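# Plug the lamp into the green-switched strip, then unplug

## Task

Insert the lamp's plug into an outlet on the power strip whose switch glows green, then remove the plug, and finish with the plug resting on the table. The lamp must stay upright throughout.

## Robot and tools

Robot: two arms, left_arm (carrying a left hand) and right_arm (carrying a right hand), each with five fingers. Base positions in the scene frame: left_arm (-0.034, +0.317, +0.001) m, right_arm (+0.038, -0.292, +0.001) m, both rotated only slightly about z. A post stands behind the arms. Loose objects may get nudged briefly by outside pushes.

Scene frame: origin at table-top height between the arms, +x out over the table, +y toward left_arm, +z up. Camera left/right is unrelated to arm names. Result positions (metres) and quaternions (wxyz) are in this frame and may be off by a few cm, more at long reach.

Hand point: a point rigidly attached to each palm, 0.05 m in front of it and 0.15 m from the wrist face. Its +z runs along the straight fingers, +y out of the palm, +x across the palm away from the thumb on the right hand, toward the thumb on the left hand. Straight fingertips reach 0.06 to 0.07 m past the point, 0.06 m behind it along -y. A wrist bracket on the little-finger side can collide with things.

Row layout (used by execute_actions and move): one flat list of 28 numbers, all in [-1, 1], covering both arms even when one is idle. Order: left dx, dy, dz, rx, ry, rz; left little, ring, middle, index, thumb_bend, thumb_turn, force_limit, speed; then the same 14 for the right arm. dx..rz are an offset, not a pose, measured from that arm's current Hand target along the Hand target's own axes; 1.0 equals 0.6 m or 180 degrees; rx, ry, rz form one rotation vector. Six zeros means no new pose for that arm. Fingers: -1 straight/open, +1 curled. thumb_bend -1 straight, +1 bent. thumb_turn -1 beside the palm, +1 opposite the fingers. force_limit maps -1..+1 to about 0..10 N (0..15 N for the two thumb motors). speed rises linearly to full at +0.48; use -0.94 or lower for a gentle close. Hand numbers are absolute targets, never 'no change': to keep a hand as it is, resend its last executed eight numbers (or, before any, its hand_measured plus hand_force_limit and hand_speed).

execute_actions(actions, cameras): actions is a list of actions; each action is a list of up to 15 rows, one per 1/30 s step, the last row repeating to fill 15. Every row in an action is measured from the pose at that action's start, so repeating an offset in a new action moves further. Images appear only when actions is empty or cameras names them.

move(target, speed, blend, blocking, cameras): straight-line paths for both hand points. target is one 28-number row or up to 15 rows; every row's offsets count from the same starting Hand targets, not from the previous row. speed in m/s, 0.002 to 4.3, default 0.25 (turns at twice that in rad/s), one value or one per target. blend in m rounds corners; 0 stops at each target. Paths end together and are capped at 10 s. No obstacle avoidance. The result adds a 'move:' line such as done, off_target, moving, held or fault, plus limits (paced = pose clipped, held = steps withheld).

wait(seconds 0 to 3600) lets time pass without new commands. stop brakes a running move. zoom_image(camera, region [x0,y0,x1,y1], at most 504 by 504 px) enlarges part of the latest image from cam_head_left, cam_head_right or cam_high (each 672x504). show_instructions shows the reference pages. finished_scene ends the scene irreversibly.

Reading results: Hand target is the last commanded pose after clipping; the hand often rests 1 to 5 cm short, usually lower, from friction and weight, which is not proof of contact. Repeating an execute_actions call with zero pose numbers re-requests the target; if still short, send the gap as an offset. Orientation commands are clipped to 40 degrees from the measured one per step. hand_measured, hand_stopped_by (moving, target, force, stalled, fault) and hand_load_n list six values in motor order; a lost grip shows as hand_load_n dropping near 0. Joint torques wrap at ±28 N m for joints 3 and 4. MOTOR HOT warns of heat; at 100 °C an arm drops for 30 to 60 s.

Gripping: with the thumb turned in, the hand closes around items about 0.035 to 0.065 m thick, or handles down to 0.025 m; thumb tip against the index pad pinches light items. To grip harder, raise force_limit and send a more-closed target than measured; to loosen, send a more-open one.

Avoid: dropping the plug or anything even a few mm, releasing moving parts, fast impacts, hard pushes on fixed or heavy things, strong finger loads, the arms or hands touching each other, tipping the lamp, and anything leaving the table. Ending a press requires commanding back past the hand point. Move slowly near contact; faster moves overshoot and hit harder.

Each tool is called after ">>>" by a JSON object that holds its "method" and its "body", one argument or row to a line.

Reference images:

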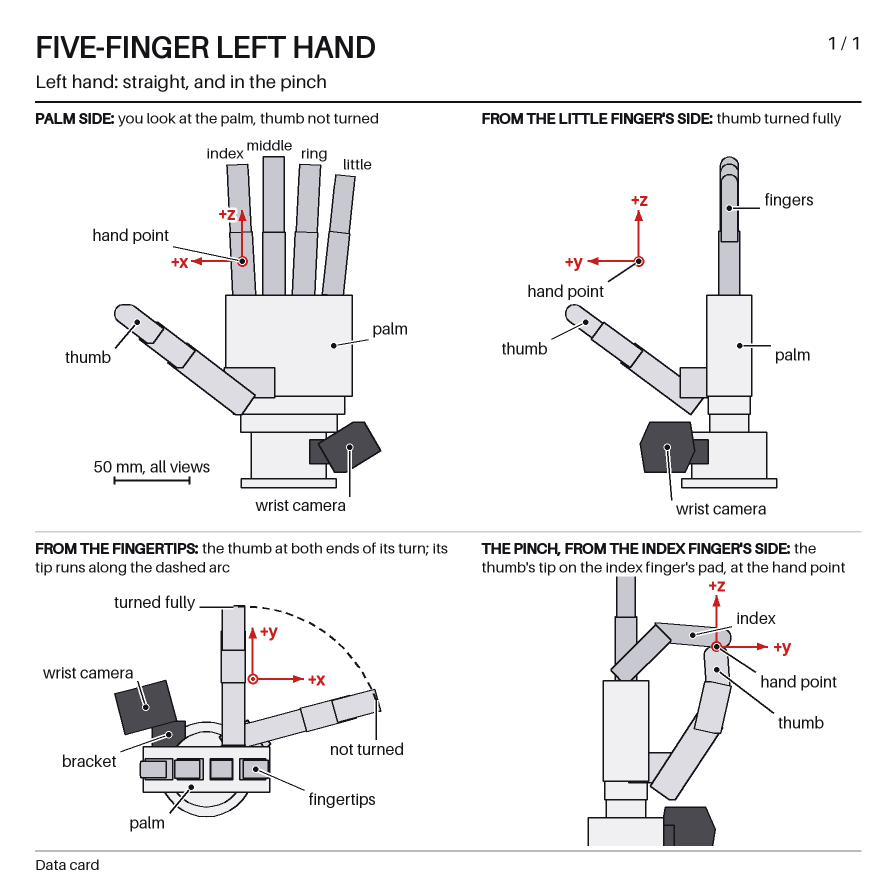

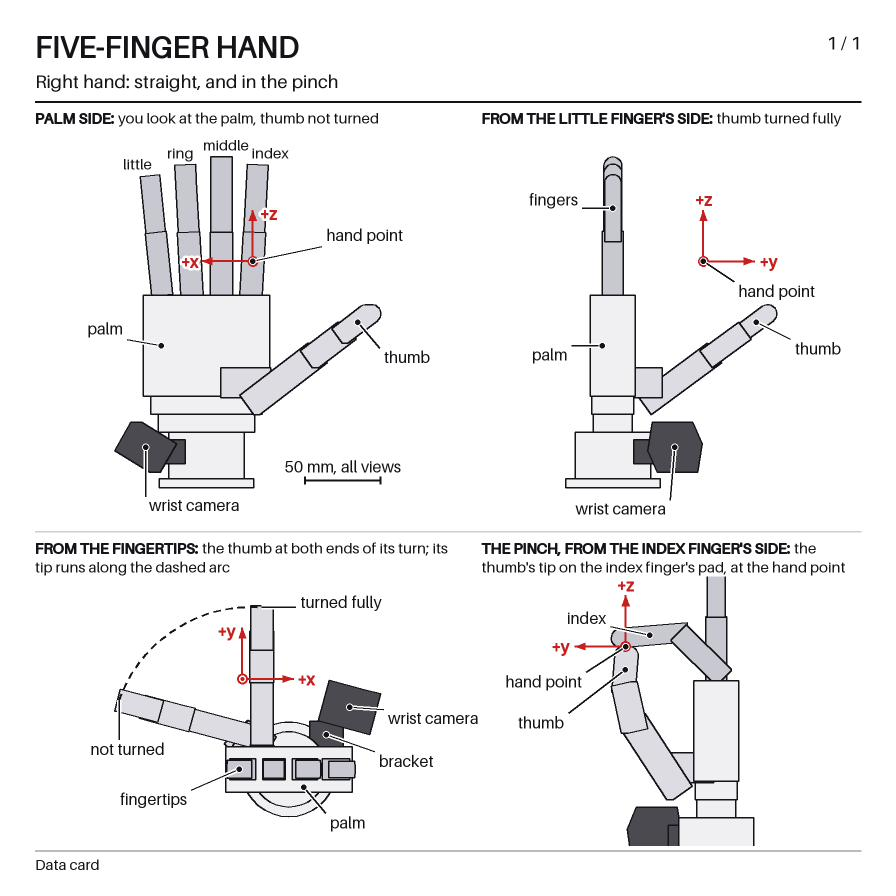

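## Session

>>> {"method": "execute_actions", "body": {
  "actions": []
}}

Scene clock: 0.00 s.
left_arm: end_effector_position=(+0.1583, +0.1558, +0.2881) hand_measured=(-1.000, -1.000, -1.000, -1.000, -1.000, -1.000) hand_load_n=(+0.0, +0.0, +0.0, +0.0, +0.5, +0.0) hand_stopped_by=(target, target, target, target, target, target) hand_force_limit=0.00 hand_speed=-0.80 end_effector_quat_wxyz=(+0.170, -0.540, +0.823, -0.048) | right_arm: end_effector_position=(+0.2783, +0.1129, +0.1522) hand_measured=(-1.000, -1.000, -1.000, -1.000, -1.000, -1.000) hand_load_n=(+0.0, +0.0, +0.0, +0.0, +0.5, +0.0) hand_stopped_by=(target, target, target, target, target, target) hand_force_limit=0.00 hand_speed=-0.80 end_effector_quat_wxyz=(-0.060, -0.399, +0.739, +0.540)
Joint positions: left_arm=[-0.7 1.001 1.208 -1.597 -0.306 -0.311] | right_arm=[0.597 1.705 0.978 -0.886 -1.148 1.14]
Joint velocities: within noise
Joint torques (N m): no reading
Heat: left arm: hottest wrist pitch 29 °C; right arm: hottest shoulder 31 °C.
Hand target: left_arm +0.1618, +0.1526, +0.2973; +0.173, -0.541, +0.821, -0.061 | right_arm +0.2834, +0.1163, +0.1597; -0.050, -0.405, +0.735, +0.541

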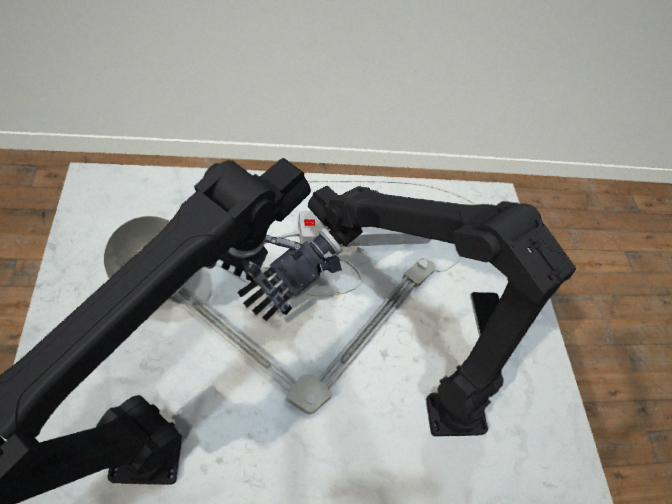

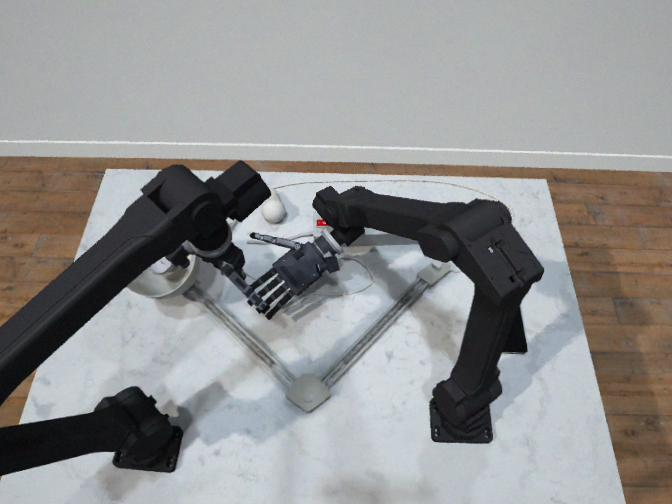

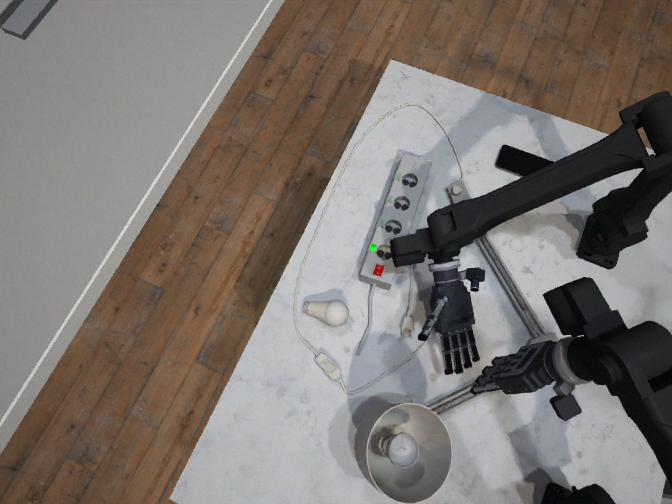

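>>> {"method": "zoom_image", "body": {
  "camera": "cam_high",
  "region": [340, 130, 500, 250]
}}

>>> {"method": "zoom_image", "body": {
  "camera": "cam_high",
  "region": [280, 220, 480, 400]
}}

>>> {"method": "zoom_image", "body": {
  "camera": "cam_head_left",
  "region": [220, 160, 520, 340]
}}

>>> {"method": "zoom_image", "body": {
  "camera": "cam_head_right",
  "region": [220, 160, 520, 340]
}}

Scaled by 3.150 from the camera's image (finer frame: 960x720).

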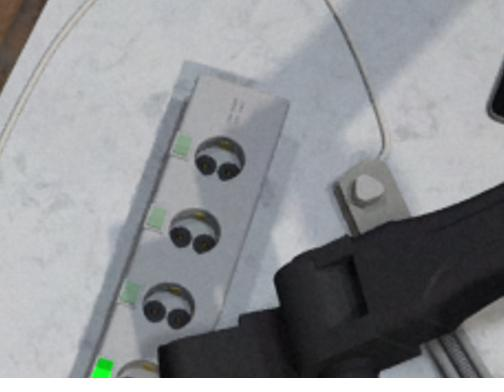

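Scaled by 2.520 from the camera's image (finer frame: 960x720).

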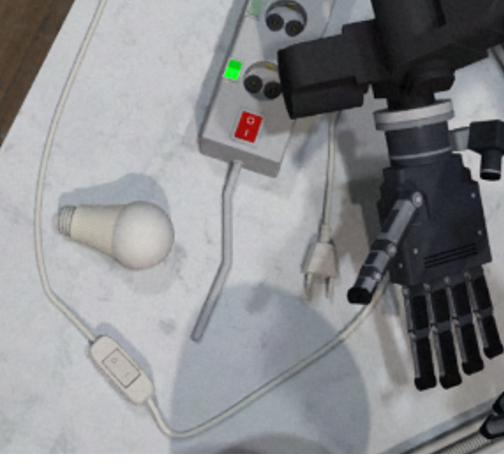

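Scaled by 1.680 from the camera's image (finer frame: 960x720).

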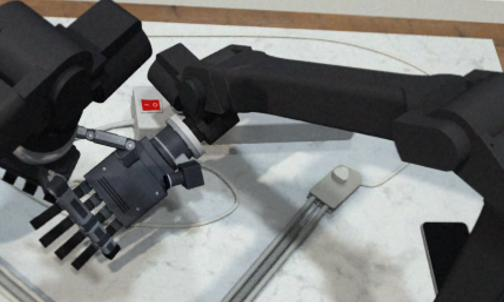

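Scaled by 1.680 from the camera's image (finer frame: 960x720).

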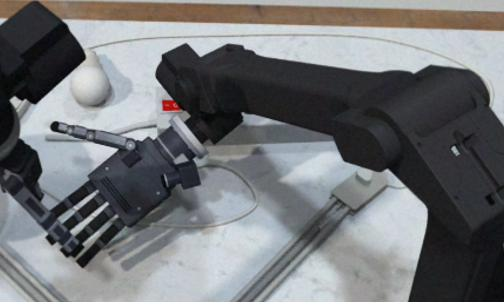

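>>> {"method": "move", "body": {
  "target": [-0.122,0.174,-0.168,0,0,0,-1,-1,-1,-1,-1,-1,0,-0.8,0,0,0,0,0,0,-1,-1,-1,-1,-1,-1,0,-0.8],
  "cameras": ["all"]
}}

>>> {"method": "move", "body": {
  "target": [
    [0,0,0,0,0,0,-1,-1,-1,-1,-1,-1,0,-0.8,-0.091,0.209,-0.102,0,0,0,-1,-1,-1,-1,-1,-1,0,-0.8],
    [0,0,0,0,0,0,-1,-1,-1,-1,-1,-1,0,-0.8,0.387,0.229,-0.487,0,0,0,-1,-1,-1,-1,-1,-1,0,-0.8]
  ],
  "blend": 0.03,
  "cameras": ["all"]
}}

Scene clock: 3.20 s.
left_arm: end_effector_position=(+0.0618, +0.2532, +0.3681) hand_measured=(-1.000, -1.000, -1.000, -1.000, -1.000, -1.000) hand_load_n=(+0.0, +0.5, +0.0, +0.0, +0.0, +0.0) hand_stopped_by=(target, target, target, target, target, target) hand_force_limit=0.00 hand_speed=-0.80 end_effector_quat_wxyz=(+0.186, -0.517, +0.807, -0.218) | right_arm: end_effector_position=(+0.2783, +0.1129, +0.1522) hand_measured=(-1.000, -1.000, -1.000, -1.000, -1.000, -1.000) hand_load_n=(+0.0, +0.0, +0.0, +0.0, +0.0, +0.0) hand_stopped_by=(target, target, target, target, target, target) hand_force_limit=0.00 hand_speed=-0.80 end_effector_quat_wxyz=(-0.060, -0.399, +0.739, +0.540)
Joint positions: left_arm=[-0.434 0.521 1.229 -1.704 -0.103 -0.022] | right_arm=[0.597 1.705 0.978 -0.886 -1.148 1.14]
Joint torques (N m): left_arm=[0.32 3.84 10.21 1.13 -0.15 -0.03] | right_arm=[-1.38 -11.52 7.49 -0.01 -0.82 0.04]
Heat: left arm: hottest wrist pitch 29 °C; right arm: hottest shoulder 31 °C.
Hand target: left_arm +0.0622, +0.2530, +0.3773; +0.173, -0.541, +0.821, -0.061 | right_arm +0.2834, +0.1163, +0.1597; -0.050, -0.405, +0.735, +0.541
Off the commanded pose: left_arm 0.009 m, 18 deg | right_arm 0.010 m, 1 deg.
joint sent to its limit (left arm) — joint 4 (wrist pitch), lower limit. The joint targets are off in orientation, not in position.
move: off_target (left_arm)

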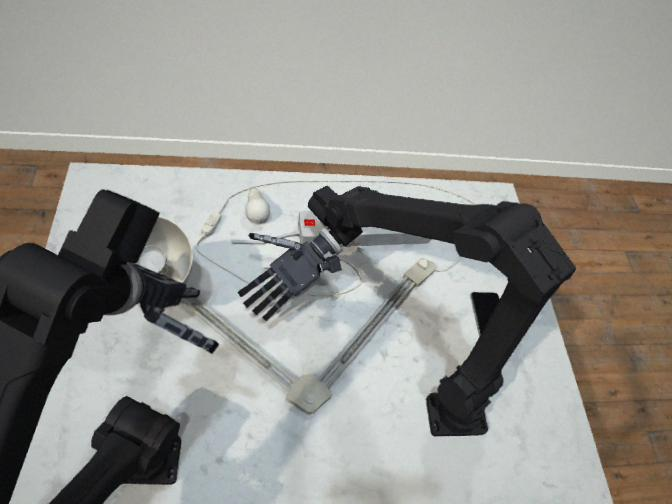

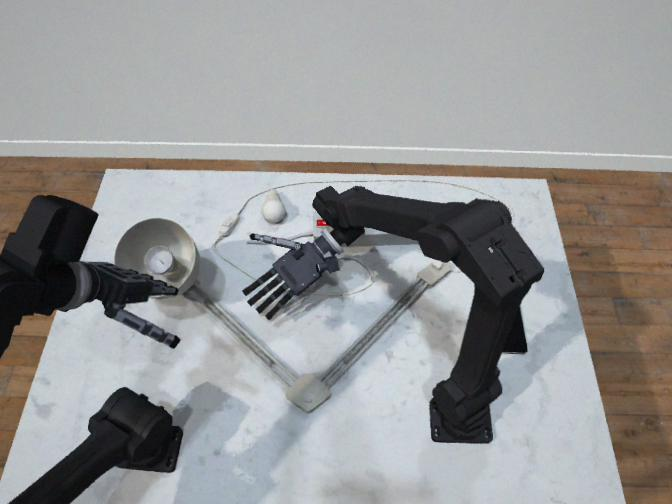

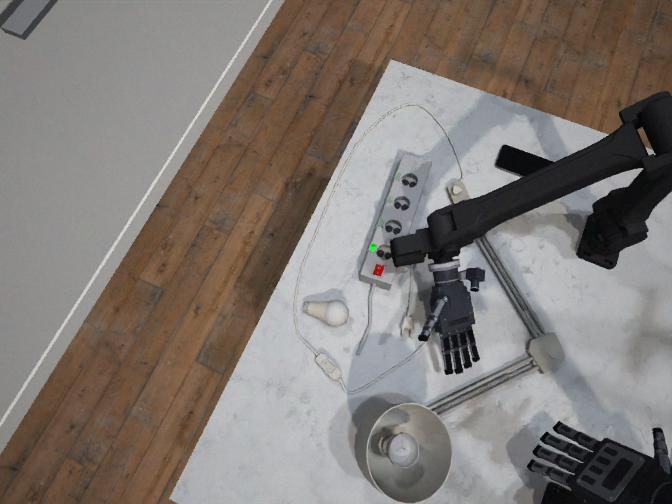

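Scene clock: 6.57 s.
left_arm: end_effector_position=(+0.0618, +0.2532, +0.3681) hand_measured=(-1.000, -1.000, -1.000, -1.000, -1.000, -1.000) hand_load_n=(+0.0, +0.0, -0.5, +0.0, +0.0, +0.0) hand_stopped_by=(target, target, target, target, target, target) hand_force_limit=0.00 hand_speed=-0.80 end_effector_quat_wxyz=(+0.186, -0.516, +0.807, -0.218) | right_arm: end_effector_position=(+0.2010, -0.2409, +0.2896) hand_measured=(-1.000, -1.000, -1.000, -1.000, -1.000, -1.000) hand_load_n=(+0.0, +0.0, +0.0, +0.0, +0.0, +0.0) hand_stopped_by=(target, target, target, target, target, target) hand_force_limit=0.00 hand_speed=-0.80 end_effector_quat_wxyz=(+0.215, -0.456, +0.862, +0.054)
Joint positions: left_arm=[-0.434 0.521 1.229 -1.704 -0.103 -0.021] | right_arm=[-0.428 0.674 0.965 -1.677 -0.409 0.197]
Joint torques (N m): left_arm=[0.32 3.84 10.19 1.13 -0.14 -0.03] | right_arm=[-0.15 0.91 12.55 0.02 -0.24 -0.08]
Heat: left arm: hottest wrist pitch 29 °C; right arm: hottest shoulder 31 °C.
Hand target: left_arm +0.0622, +0.2530, +0.3773; +0.173, -0.540, +0.821, -0.061 | right_arm +0.2035, -0.2434, +0.3096; +0.059, -0.443, +0.819, +0.360
Off the commanded pose: left_arm 0.009 m, 18 deg | right_arm 0.020 m, 66 deg; orientation clipped.
joint sent to its limit (left arm) — joint 4 (wrist pitch), lower limit. The joint targets are off in orientation, not in position.
joint sent to its limit (right arm) — joint 4 (wrist pitch), lower limit. The joint targets are off in orientation, not in position.
move: off_target (right_arm); limits=paced

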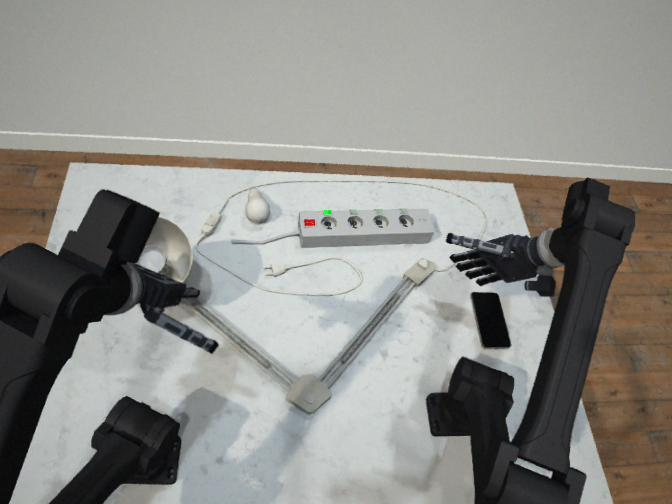

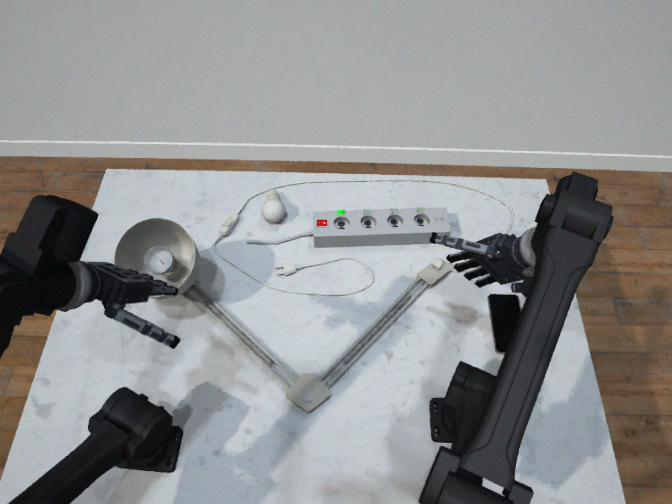

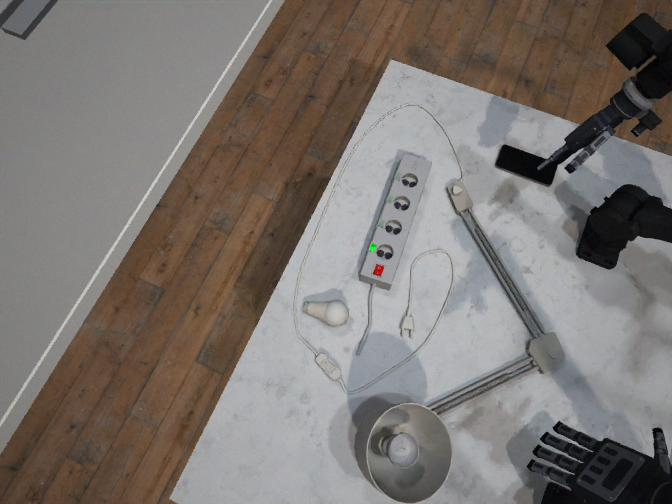

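>>> {"method": "zoom_image", "body": {
  "camera": "cam_head_left",
  "region": [220, 180, 460, 310]
}}

>>> {"method": "zoom_image", "body": {
  "camera": "cam_head_left",
  "region": [240, 190, 350, 290]
}}

>>> {"method": "zoom_image", "body": {
  "camera": "cam_high",
  "region": [340, 210, 480, 370]
}}

>>> {"method": "zoom_image", "body": {
  "camera": "cam_high",
  "region": [320, 350, 580, 504]
}}

>>> {"method": "zoom_image", "body": {
  "camera": "cam_head_right",
  "region": [240, 190, 350, 290]
}}

Scaled by 2.100 from the camera's image (finer frame: 960x720).

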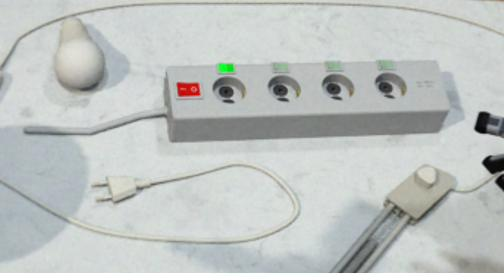

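Scaled by 4.582 from the camera's image (finer frame: 960x720).

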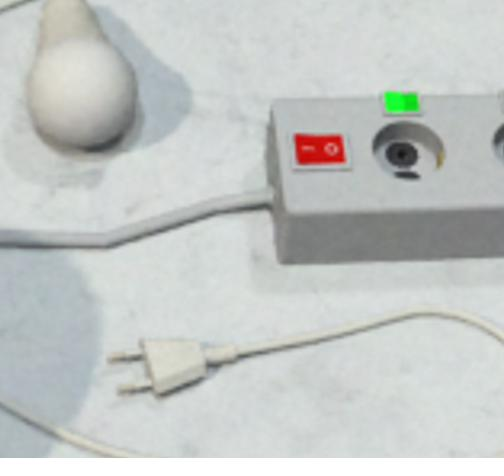

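Scaled by 3.150 from the camera's image (finer frame: 960x720).

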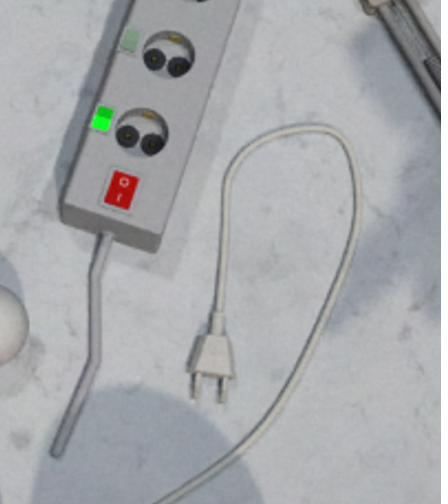

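Scaled by 1.938 from the camera's image (finer frame: 960x720).

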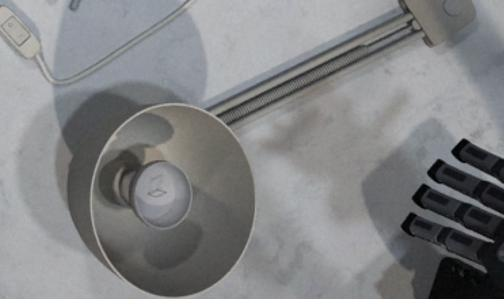

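Scaled by 4.582 from the camera's image (finer frame: 960x720).

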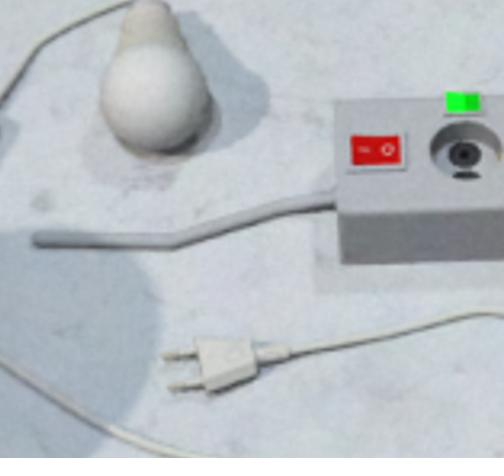

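>>> {"method": "zoom_image", "body": {
  "camera": "cam_high",
  "region": [420, 160, 600, 400]
}}

>>> {"method": "zoom_image", "body": {
  "camera": "cam_head_left",
  "region": [260, 240, 460, 440]
}}

>>> {"method": "zoom_image", "body": {
  "camera": "cam_head_right",
  "region": [100, 200, 340, 440]
}}

Scaled by 2.100 from the camera's image (finer frame: 960x720).

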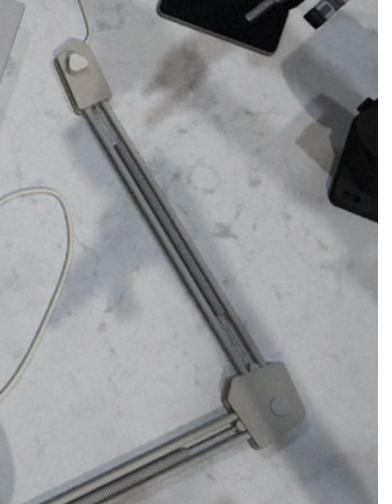

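Scaled by 2.520 from the camera's image (finer frame: 960x720).

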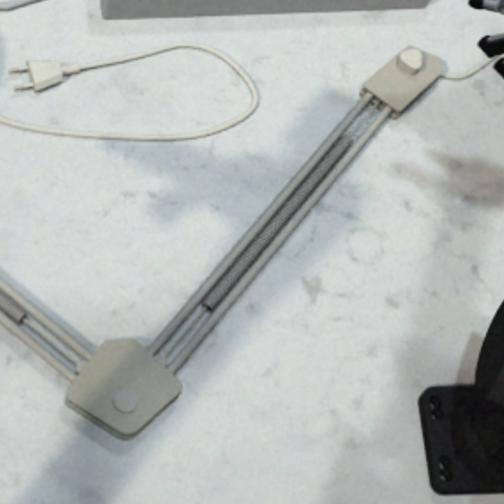

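Scaled by 2.100 from the camera's image (finer frame: 960x720).

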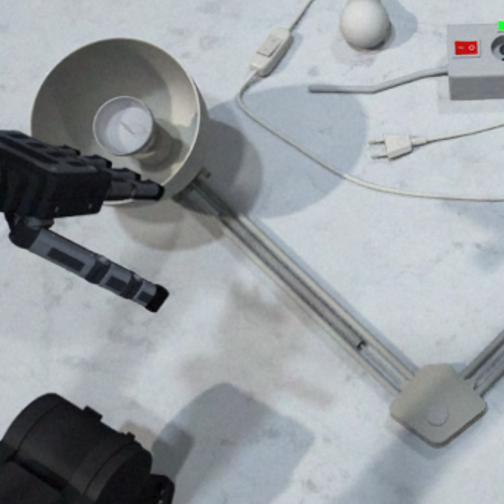

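>>> {"method": "move", "body": {
  "target": [0.2115,-0.388,0.3865,0.0975,-0.253,-0.0071,-1,-1,-1,-0.4,-0.8,0.78,0,0,0,0,0,0,0,0,-1,-1,-1,-1,-1,-1,0,-0.8],
  "speed": 0.2,
  "cameras": ["all"]
}}

Scene clock: 25.30 s.
left_arm: end_effector_position=(+0.2934, +0.0715, +0.1864) hand_measured=(-1.000, -1.000, -1.000, -0.400, -0.800, +0.780) hand_load_n=(+0.0, +0.0, +0.0, +0.0, +0.5, +0.0) hand_stopped_by=(target, target, target, target, target, target) hand_force_limit=0.00 hand_speed=0.00 end_effector_quat_wxyz=(+0.554, -0.488, +0.674, +0.045) | right_arm: end_effector_position=(+0.2009, -0.2409, +0.2896) hand_measured=(-1.000, -1.000, -1.000, -1.000, -1.000, -1.000) hand_load_n=(+0.0, +0.0, +0.0, +0.0, +0.0, +0.0) hand_stopped_by=(target, target, target, target, target, target) hand_force_limit=0.00 hand_speed=-0.80 end_effector_quat_wxyz=(+0.215, -0.457, +0.862, +0.054)
Joint positions: left_arm=[-0.969 1.612 1.281 -1.597 -1.15 -0.933] | right_arm=[-0.428 0.674 0.965 -1.677 -0.409 0.196]
Joint torques (N m): left_arm=[0.62 -13.04 11.34 -0.68 -0.9 -0.15] | right_arm=[-0.21 0.85 12.56 0.01 -0.25 -0.07]
Heat: left arm: hottest wrist pitch 29 °C; right arm: hottest shoulder 31 °C.
Hand target: left_arm +0.3000, +0.0629, +0.2001; +0.554, -0.499, +0.666, +0.029 | right_arm +0.2035, -0.2434, +0.3096; +0.059, -0.443, +0.819, +0.360
Off the commanded pose: left_arm 0.017 m, 2 deg | right_arm 0.020 m, 40 deg; orientation clipped.
joint sent to its limit (right arm) — joint 4 (wrist pitch), lower limit. The joint targets are off in orientation, not in position.
move: off_target (left_arm); limits=paced

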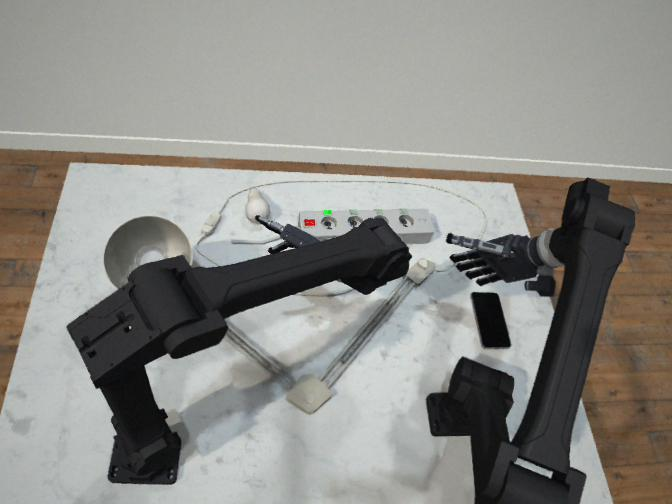

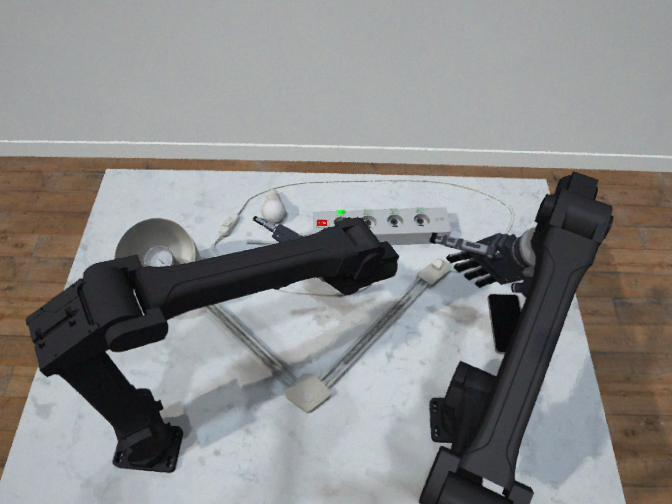

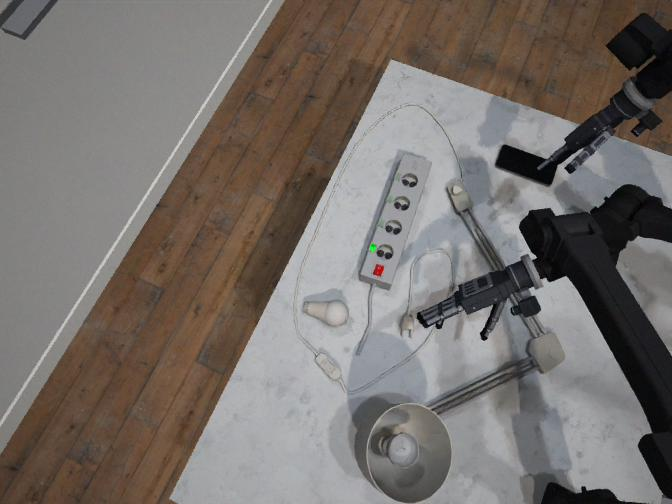

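>>> {"method": "zoom_image", "body": {
  "camera": "cam_high",
  "region": [370, 230, 570, 390]
}}

>>> {"method": "zoom_image", "body": {
  "camera": "cam_head_left",
  "region": [220, 180, 380, 310]
}}

>>> {"method": "zoom_image", "body": {
  "camera": "cam_head_right",
  "region": [220, 180, 380, 310]
}}

Scaled by 2.520 from the camera's image (finer frame: 960x720).

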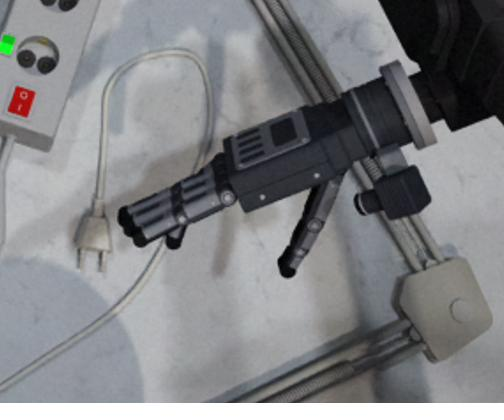

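Scaled by 3.150 from the camera's image (finer frame: 960x720).

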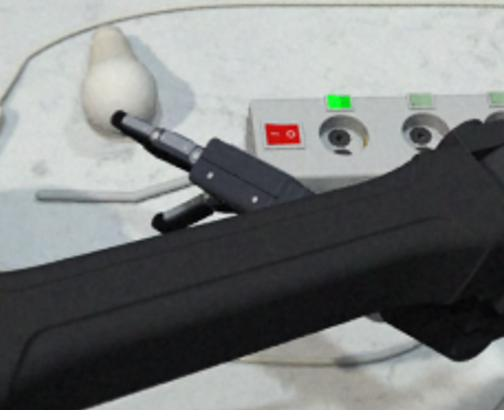

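Scaled by 3.150 from the camera's image (finer frame: 960x720).

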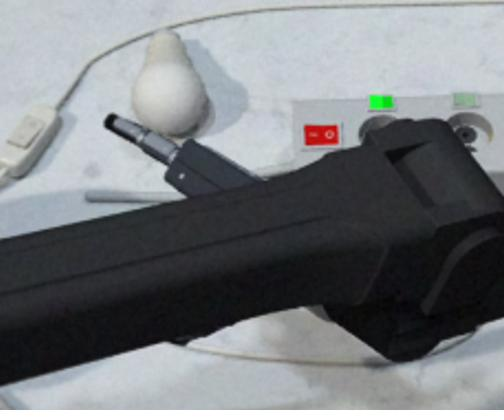

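>>> {"method": "move", "body": {
  "target": [0.133,0.051,0.0997,0,0,0,-1,-1,-1,-0.4,-0.8,0.78,0,0,0,0,0,0,0,0,-1,-1,-1,-1,-1,-1,0,-0.8],
  "speed": 0.15,
  "cameras": ["cam_high"]
}}

>>> {"method": "zoom_image", "body": {
  "camera": "cam_high",
  "region": [370, 230, 530, 390]
}}

Scene clock: 27.57 s.
left_arm: end_effector_position=(+0.3268, +0.0630, +0.0999) hand_measured=(-1.000, -1.000, -1.000, -0.400, -0.800, +0.780) hand_load_n=(+0.0, +0.0, +0.0, +0.0, +0.0, +0.0) hand_stopped_by=(target, target, target, target, target, target) hand_force_limit=0.00 hand_speed=0.00 end_effector_quat_wxyz=(+0.553, -0.499, +0.667, +0.029) | right_arm: end_effector_position=(+0.2009, -0.2409, +0.2896) hand_measured=(-1.000, -1.000, -1.000, -1.000, -1.000, -1.000) hand_load_n=(+0.0, +0.0, +0.0, +0.0, +0.0, +0.0) hand_stopped_by=(target, target, target, target, target, target) hand_force_limit=0.00 hand_speed=-0.80 end_effector_quat_wxyz=(+0.215, -0.457, +0.862, +0.054)
Joint positions: left_arm=[-0.917 1.727 1.195 -1.252 -1.164 -0.821] | right_arm=[-0.428 0.674 0.965 -1.677 -0.409 0.196]
Joint torques (N m): left_arm=[0.85 -13.63 7.5 0.21 -0.93 0] | right_arm=[-0.21 0.91 12.56 0.01 -0.25 -0.07]
Heat: left arm: hottest wrist pitch 29 °C; right arm: hottest shoulder 31 °C.
Hand target: left_arm +0.3297, +0.0631, +0.1001; +0.554, -0.499, +0.666, +0.029 | right_arm +0.2035, -0.2434, +0.3096; +0.059, -0.443, +0.819, +0.360
Off the commanded pose: left_arm 0.003 m, 0 deg | right_arm 0.020 m, 40 deg.
joint sent to its limit (right arm) — joint 4 (wrist pitch), lower limit. The joint targets are off in orientation, not in position.
move: done

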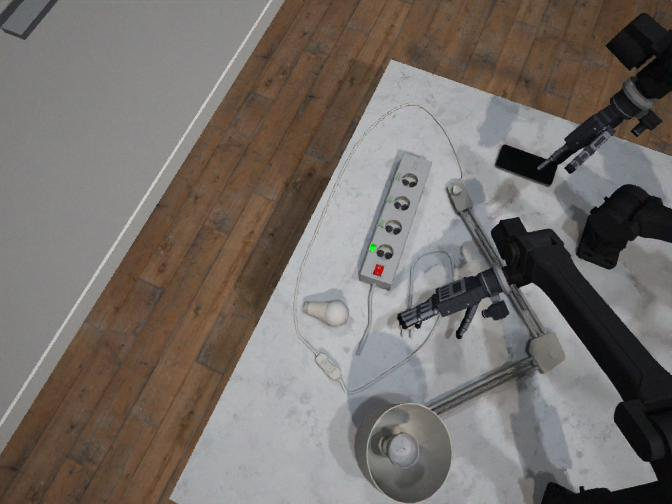

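Scaled by 3.150 from the camera's image (finer frame: 960x720).

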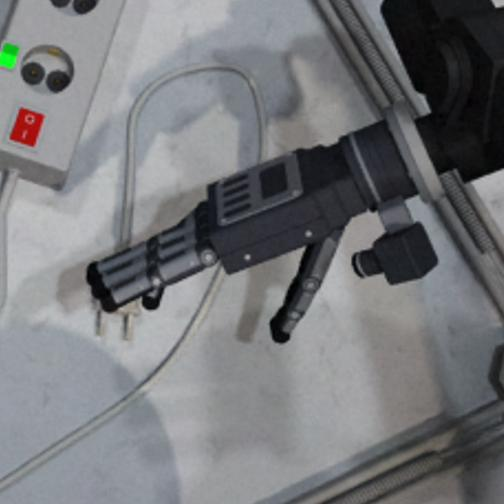

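>>> {"method": "move", "body": {
  "target": [0.0852,-0.0463,0.0655,0,0,0,-1,-1,-1,-0.4,-0.8,0.78,0,0,0,0,0,0,0,0,-1,-1,-1,-1,-1,-1,0,-0.8],
  "speed": 0.12,
  "cameras": ["cam_high","cam_head_left"]
}}

>>> {"method": "zoom_image", "body": {
  "camera": "cam_high",
  "region": [370, 250, 480, 360]
}}

Scene clock: 33.80 s.
left_arm: end_effector_position=(+0.3718, +0.0500, +0.0538) hand_measured=(-1.000, -1.000, -1.000, -0.400, -0.800, +0.780) hand_load_n=(+0.0, +0.0, +0.0, +0.0, +0.0, +0.0) hand_stopped_by=(target, target, target, target, target, target) hand_force_limit=0.00 hand_speed=0.00 end_effector_quat_wxyz=(+0.553, -0.493, +0.671, +0.040) | right_arm: end_effector_position=(+0.2009, -0.2409, +0.2896) hand_measured=(-1.000, -1.000, -1.000, -1.000, -1.000, -1.000) hand_load_n=(+0.0, +0.0, +0.0, +0.0, +0.0, +0.0) hand_stopped_by=(target, target, target, target, target, target) hand_force_limit=0.00 hand_speed=-0.80 end_effector_quat_wxyz=(+0.215, -0.457, +0.862, +0.054)
Joint positions: left_arm=[-0.858 1.864 1.254 -1.062 -1.173 -0.671] | right_arm=[-0.428 0.674 0.965 -1.677 -0.409 0.196]
Joint torques (N m): left_arm=[0.79 -15.03 10.09 0.4 -0.92 0.01] | right_arm=[-0.15 0.85 12.56 -0.01 -0.24 -0.06]
Heat: left arm: hottest wrist pitch 29 °C; right arm: hottest shoulder 31 °C.
Hand target: left_arm +0.3826, +0.0401, +0.0599; +0.554, -0.499, +0.666, +0.029 | right_arm +0.2035, -0.2434, +0.3096; +0.059, -0.443, +0.819, +0.360
Off the commanded pose: left_arm 0.016 m, 2 deg | right_arm 0.020 m, 40 deg.
joint sent to its limit (right arm) — joint 4 (wrist pitch), lower limit. The joint targets are off in orientation, not in position.
move: off_target (left_arm)
Images, in order (width x height): cam_head_left 672x504, cam_high 672x504.

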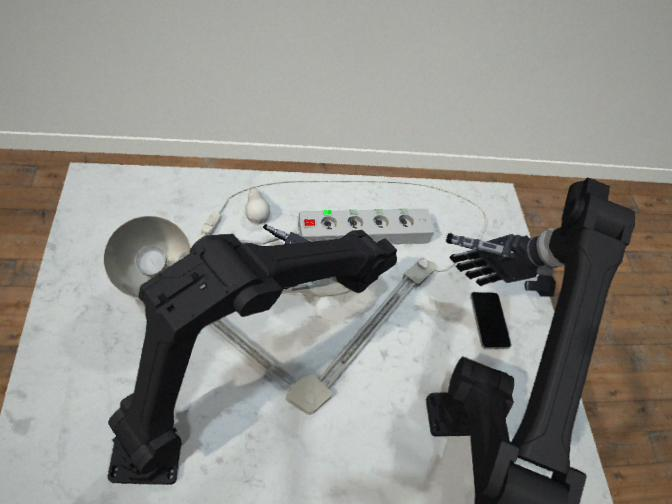

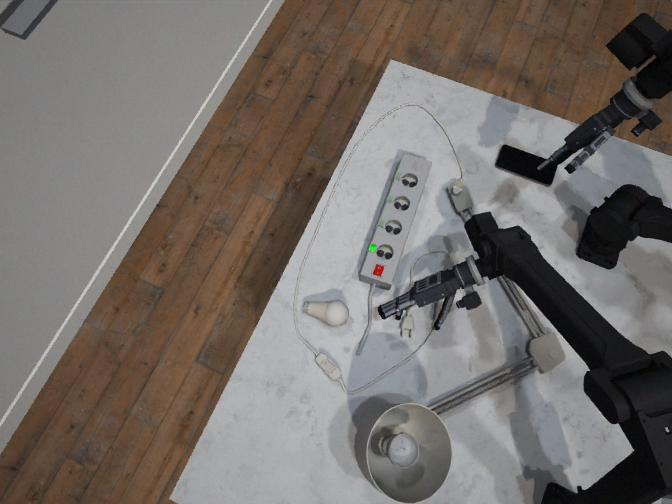

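Scaled by 4.582 from the camera's image (finer frame: 960x720).

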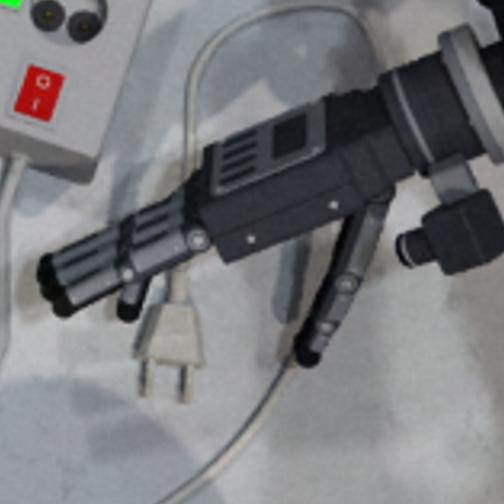

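>>> {"method": "move", "body": {
  "target": [0.0296,0.0096,0.0317,0,0,0,-1,-1,-1,-0.4,-0.8,0.78,0,0,0,0,0,0,0,0,-1,-1,-1,-1,-1,-1,0,-0.8],
  "speed": 0.08,
  "cameras": ["cam_high"]
}}

>>> {"method": "zoom_image", "body": {
  "camera": "cam_high",
  "region": [370, 270, 460, 360]
}}

Scene clock: 35.10 s.
left_arm: end_effector_position=(+0.3870, +0.0480, +0.0351) hand_measured=(-1.000, -1.000, -1.000, -0.400, -0.800, +0.780) hand_load_n=(+0.0, +0.0, +0.0, +0.0, +0.0, +0.0) hand_stopped_by=(target, target, target, target, target, target) hand_force_limit=0.00 hand_speed=0.00 end_effector_quat_wxyz=(+0.554, -0.496, +0.668, +0.034) | right_arm: end_effector_position=(+0.2009, -0.2409, +0.2896) hand_measured=(-1.000, -1.000, -1.000, -1.000, -1.000, -1.000) hand_load_n=(+0.0, +0.0, +0.0, +0.0, +0.0, +0.0) hand_stopped_by=(target, target, target, target, target, target) hand_force_limit=0.00 hand_speed=-0.80 end_effector_quat_wxyz=(+0.215, -0.457, +0.862, +0.054)
Joint positions: left_arm=[-0.837 1.9 1.254 -0.96 -1.176 -0.616] | right_arm=[-0.428 0.674 0.965 -1.677 -0.409 0.196]
Joint torques (N m): left_arm=[0.85 -15.21 8.62 0.5 -0.84 0.03] | right_arm=[-0.15 0.85 12.56 0.01 -0.25 -0.06]
Heat: left arm: hottest wrist pitch 29 °C; right arm: hottest shoulder 31 °C.
Hand target: left_arm +0.3940, +0.0430, +0.0361; +0.554, -0.499, +0.666, +0.029 | right_arm +0.2035, -0.2434, +0.3096; +0.059, -0.443, +0.819, +0.360
Off the commanded pose: left_arm 0.009 m, 1 deg | right_arm 0.020 m, 40 deg.
joint sent to its limit (right arm) — joint 4 (wrist pitch), lower limit. The joint targets are off in orientation, not in position.
move: done

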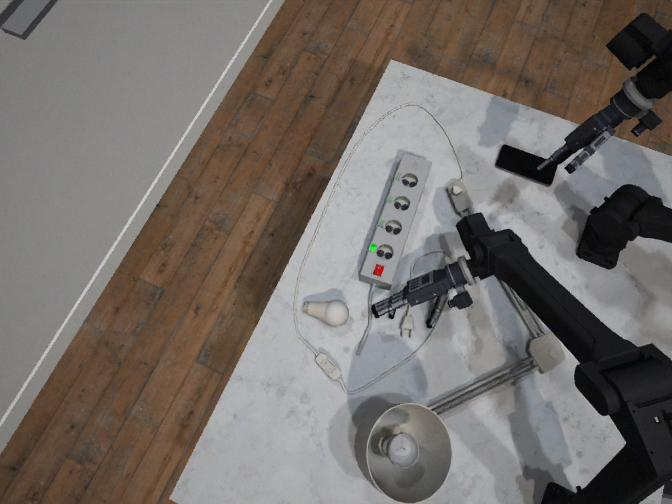

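Scaled by 5.600 from the camera's image (finer frame: 960x720).

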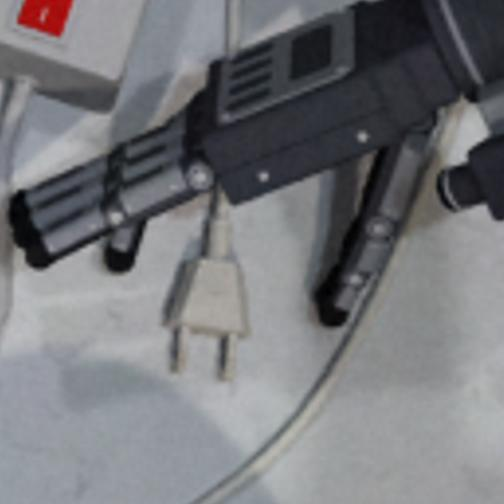

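>>> {"method": "move", "body": {
  "target": [0.0245,0.0,0.008,0,0,0,-1,-1,-1,-0.4,-0.8,0.78,0,0,0,0,0,0,0,0,-1,-1,-1,-1,-1,-1,0,-0.8],
  "speed": 0.06,
  "cameras": ["cam_high"]
}}

>>> {"method": "zoom_image", "body": {
  "camera": "cam_high",
  "region": [370, 270, 460, 360]
}}

Scene clock: 36.40 s.
left_arm: end_effector_position=(+0.3910, +0.0459, +0.0333) hand_measured=(-1.000, -1.000, -1.000, -0.400, -0.800, +0.780) hand_load_n=(+0.0, +0.0, +0.0, +0.0, +0.0, +0.0) hand_stopped_by=(target, target, target, target, target, target) hand_force_limit=0.00 hand_speed=0.00 end_effector_quat_wxyz=(+0.559, -0.492, +0.667, +0.034) | right_arm: end_effector_position=(+0.2009, -0.2409, +0.2896) hand_measured=(-1.000, -1.000, -1.000, -1.000, -1.000, -1.000) hand_load_n=(+0.0, +0.0, +0.0, +0.0, +0.0, +0.0) hand_stopped_by=(target, target, target, target, target, target) hand_force_limit=0.00 hand_speed=-0.80 end_effector_quat_wxyz=(+0.215, -0.457, +0.862, +0.054)
Joint positions: left_arm=[-0.837 1.914 1.262 -0.949 -1.189 -0.606] | right_arm=[-0.428 0.674 0.965 -1.677 -0.409 0.196]
Joint torques (N m): left_arm=[0.73 -13.39 9.47 0.81 -0.32 -0.1] | right_arm=[-0.21 0.91 12.57 0.01 -0.24 -0.06]
Heat: left arm: hottest wrist pitch 29 °C; right arm: hottest shoulder 31 °C.
Hand target: left_arm +0.3991, +0.0364, +0.0230; +0.554, -0.499, +0.666, +0.029 | right_arm +0.2035, -0.2434, +0.3096; +0.059, -0.443, +0.819, +0.360
Off the commanded pose: left_arm 0.016 m, 1 deg | right_arm 0.020 m, 40 deg.
joint sent to its limit (right arm) — joint 4 (wrist pitch), lower limit. The joint targets are off in orientation, not in position.
move: off_target (left_arm)

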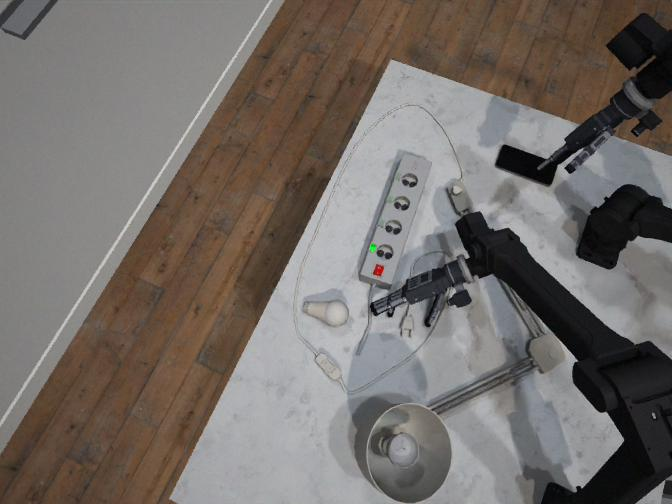

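Scaled by 5.600 from the camera's image (finer frame: 960x720).

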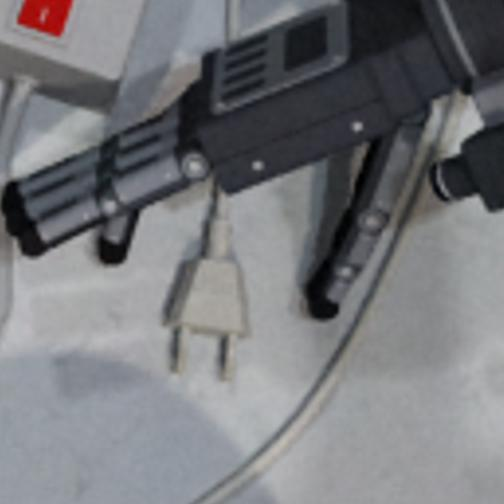

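>>> {"method": "move", "body": {
  "target": [-0.0155,-0.012,0.0015,0,0,0,-1,-1,-1,-0.25,-0.6,0.78,0,-0.5,0,0,0,0,0,0,-1,-1,-1,-1,-1,-1,0,-0.8],
  "speed": 0.06,
  "cameras": ["cam_high"]
}}

>>> {"method": "zoom_image", "body": {
  "camera": "cam_high",
  "region": [370, 270, 460, 360]
}}

Scene clock: 37.47 s.
left_arm: end_effector_position=(+0.3954, +0.0459, +0.0345) hand_measured=(-1.000, -1.000, -1.000, -0.250, -0.600, +0.780) hand_load_n=(+0.0, +0.0, +0.0, +0.0, +0.0, +0.0) hand_stopped_by=(target, target, target, target, target, target) hand_force_limit=0.00 hand_speed=-0.50 end_effector_quat_wxyz=(+0.557, -0.493, +0.667, +0.034) | right_arm: end_effector_position=(+0.2009, -0.2409, +0.2896) hand_measured=(-1.000, -1.000, -1.000, -1.000, -1.000, -1.000) hand_load_n=(+0.0, +0.0, +0.0, +0.0, +0.0, +0.0) hand_stopped_by=(target, target, target, target, target, target) hand_force_limit=0.00 hand_speed=-0.80 end_effector_quat_wxyz=(+0.215, -0.457, +0.862, +0.054)
Joint positions: left_arm=[-0.829 1.914 1.269 -0.938 -1.185 -0.589] | right_arm=[-0.428 0.674 0.965 -1.677 -0.409 0.196]
Joint torques (N m): left_arm=[1.03 -14.97 9.35 0.49 -0.48 0] | right_arm=[-0.21 0.91 12.55 0.01 -0.25 -0.07]
Heat: left arm: hottest wrist pitch 29 °C; right arm: hottest elbow 31 °C.
Hand target: left_arm +0.4038, +0.0393, +0.0335; +0.554, -0.499, +0.666, +0.029 | right_arm +0.2035, -0.2434, +0.3096; +0.059, -0.443, +0.819, +0.360
Off the commanded pose: left_arm 0.011 m, 1 deg | right_arm 0.020 m, 40 deg.
joint sent to its limit (right arm) — joint 4 (wrist pitch), lower limit. The joint targets are off in orientation, not in position.
move: off_target (left_arm)

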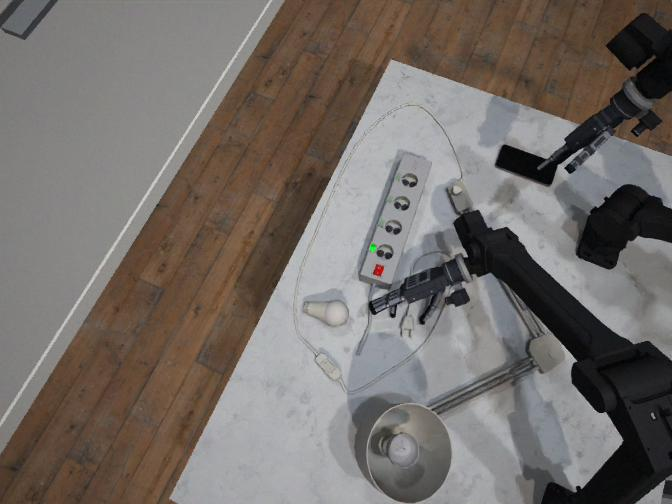

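Scaled by 5.600 from the camera's image (finer frame: 960x720).

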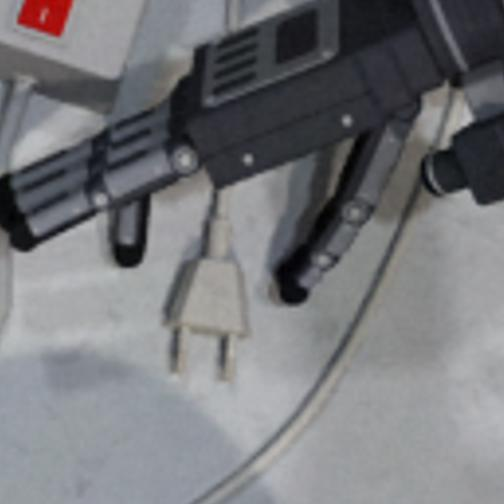

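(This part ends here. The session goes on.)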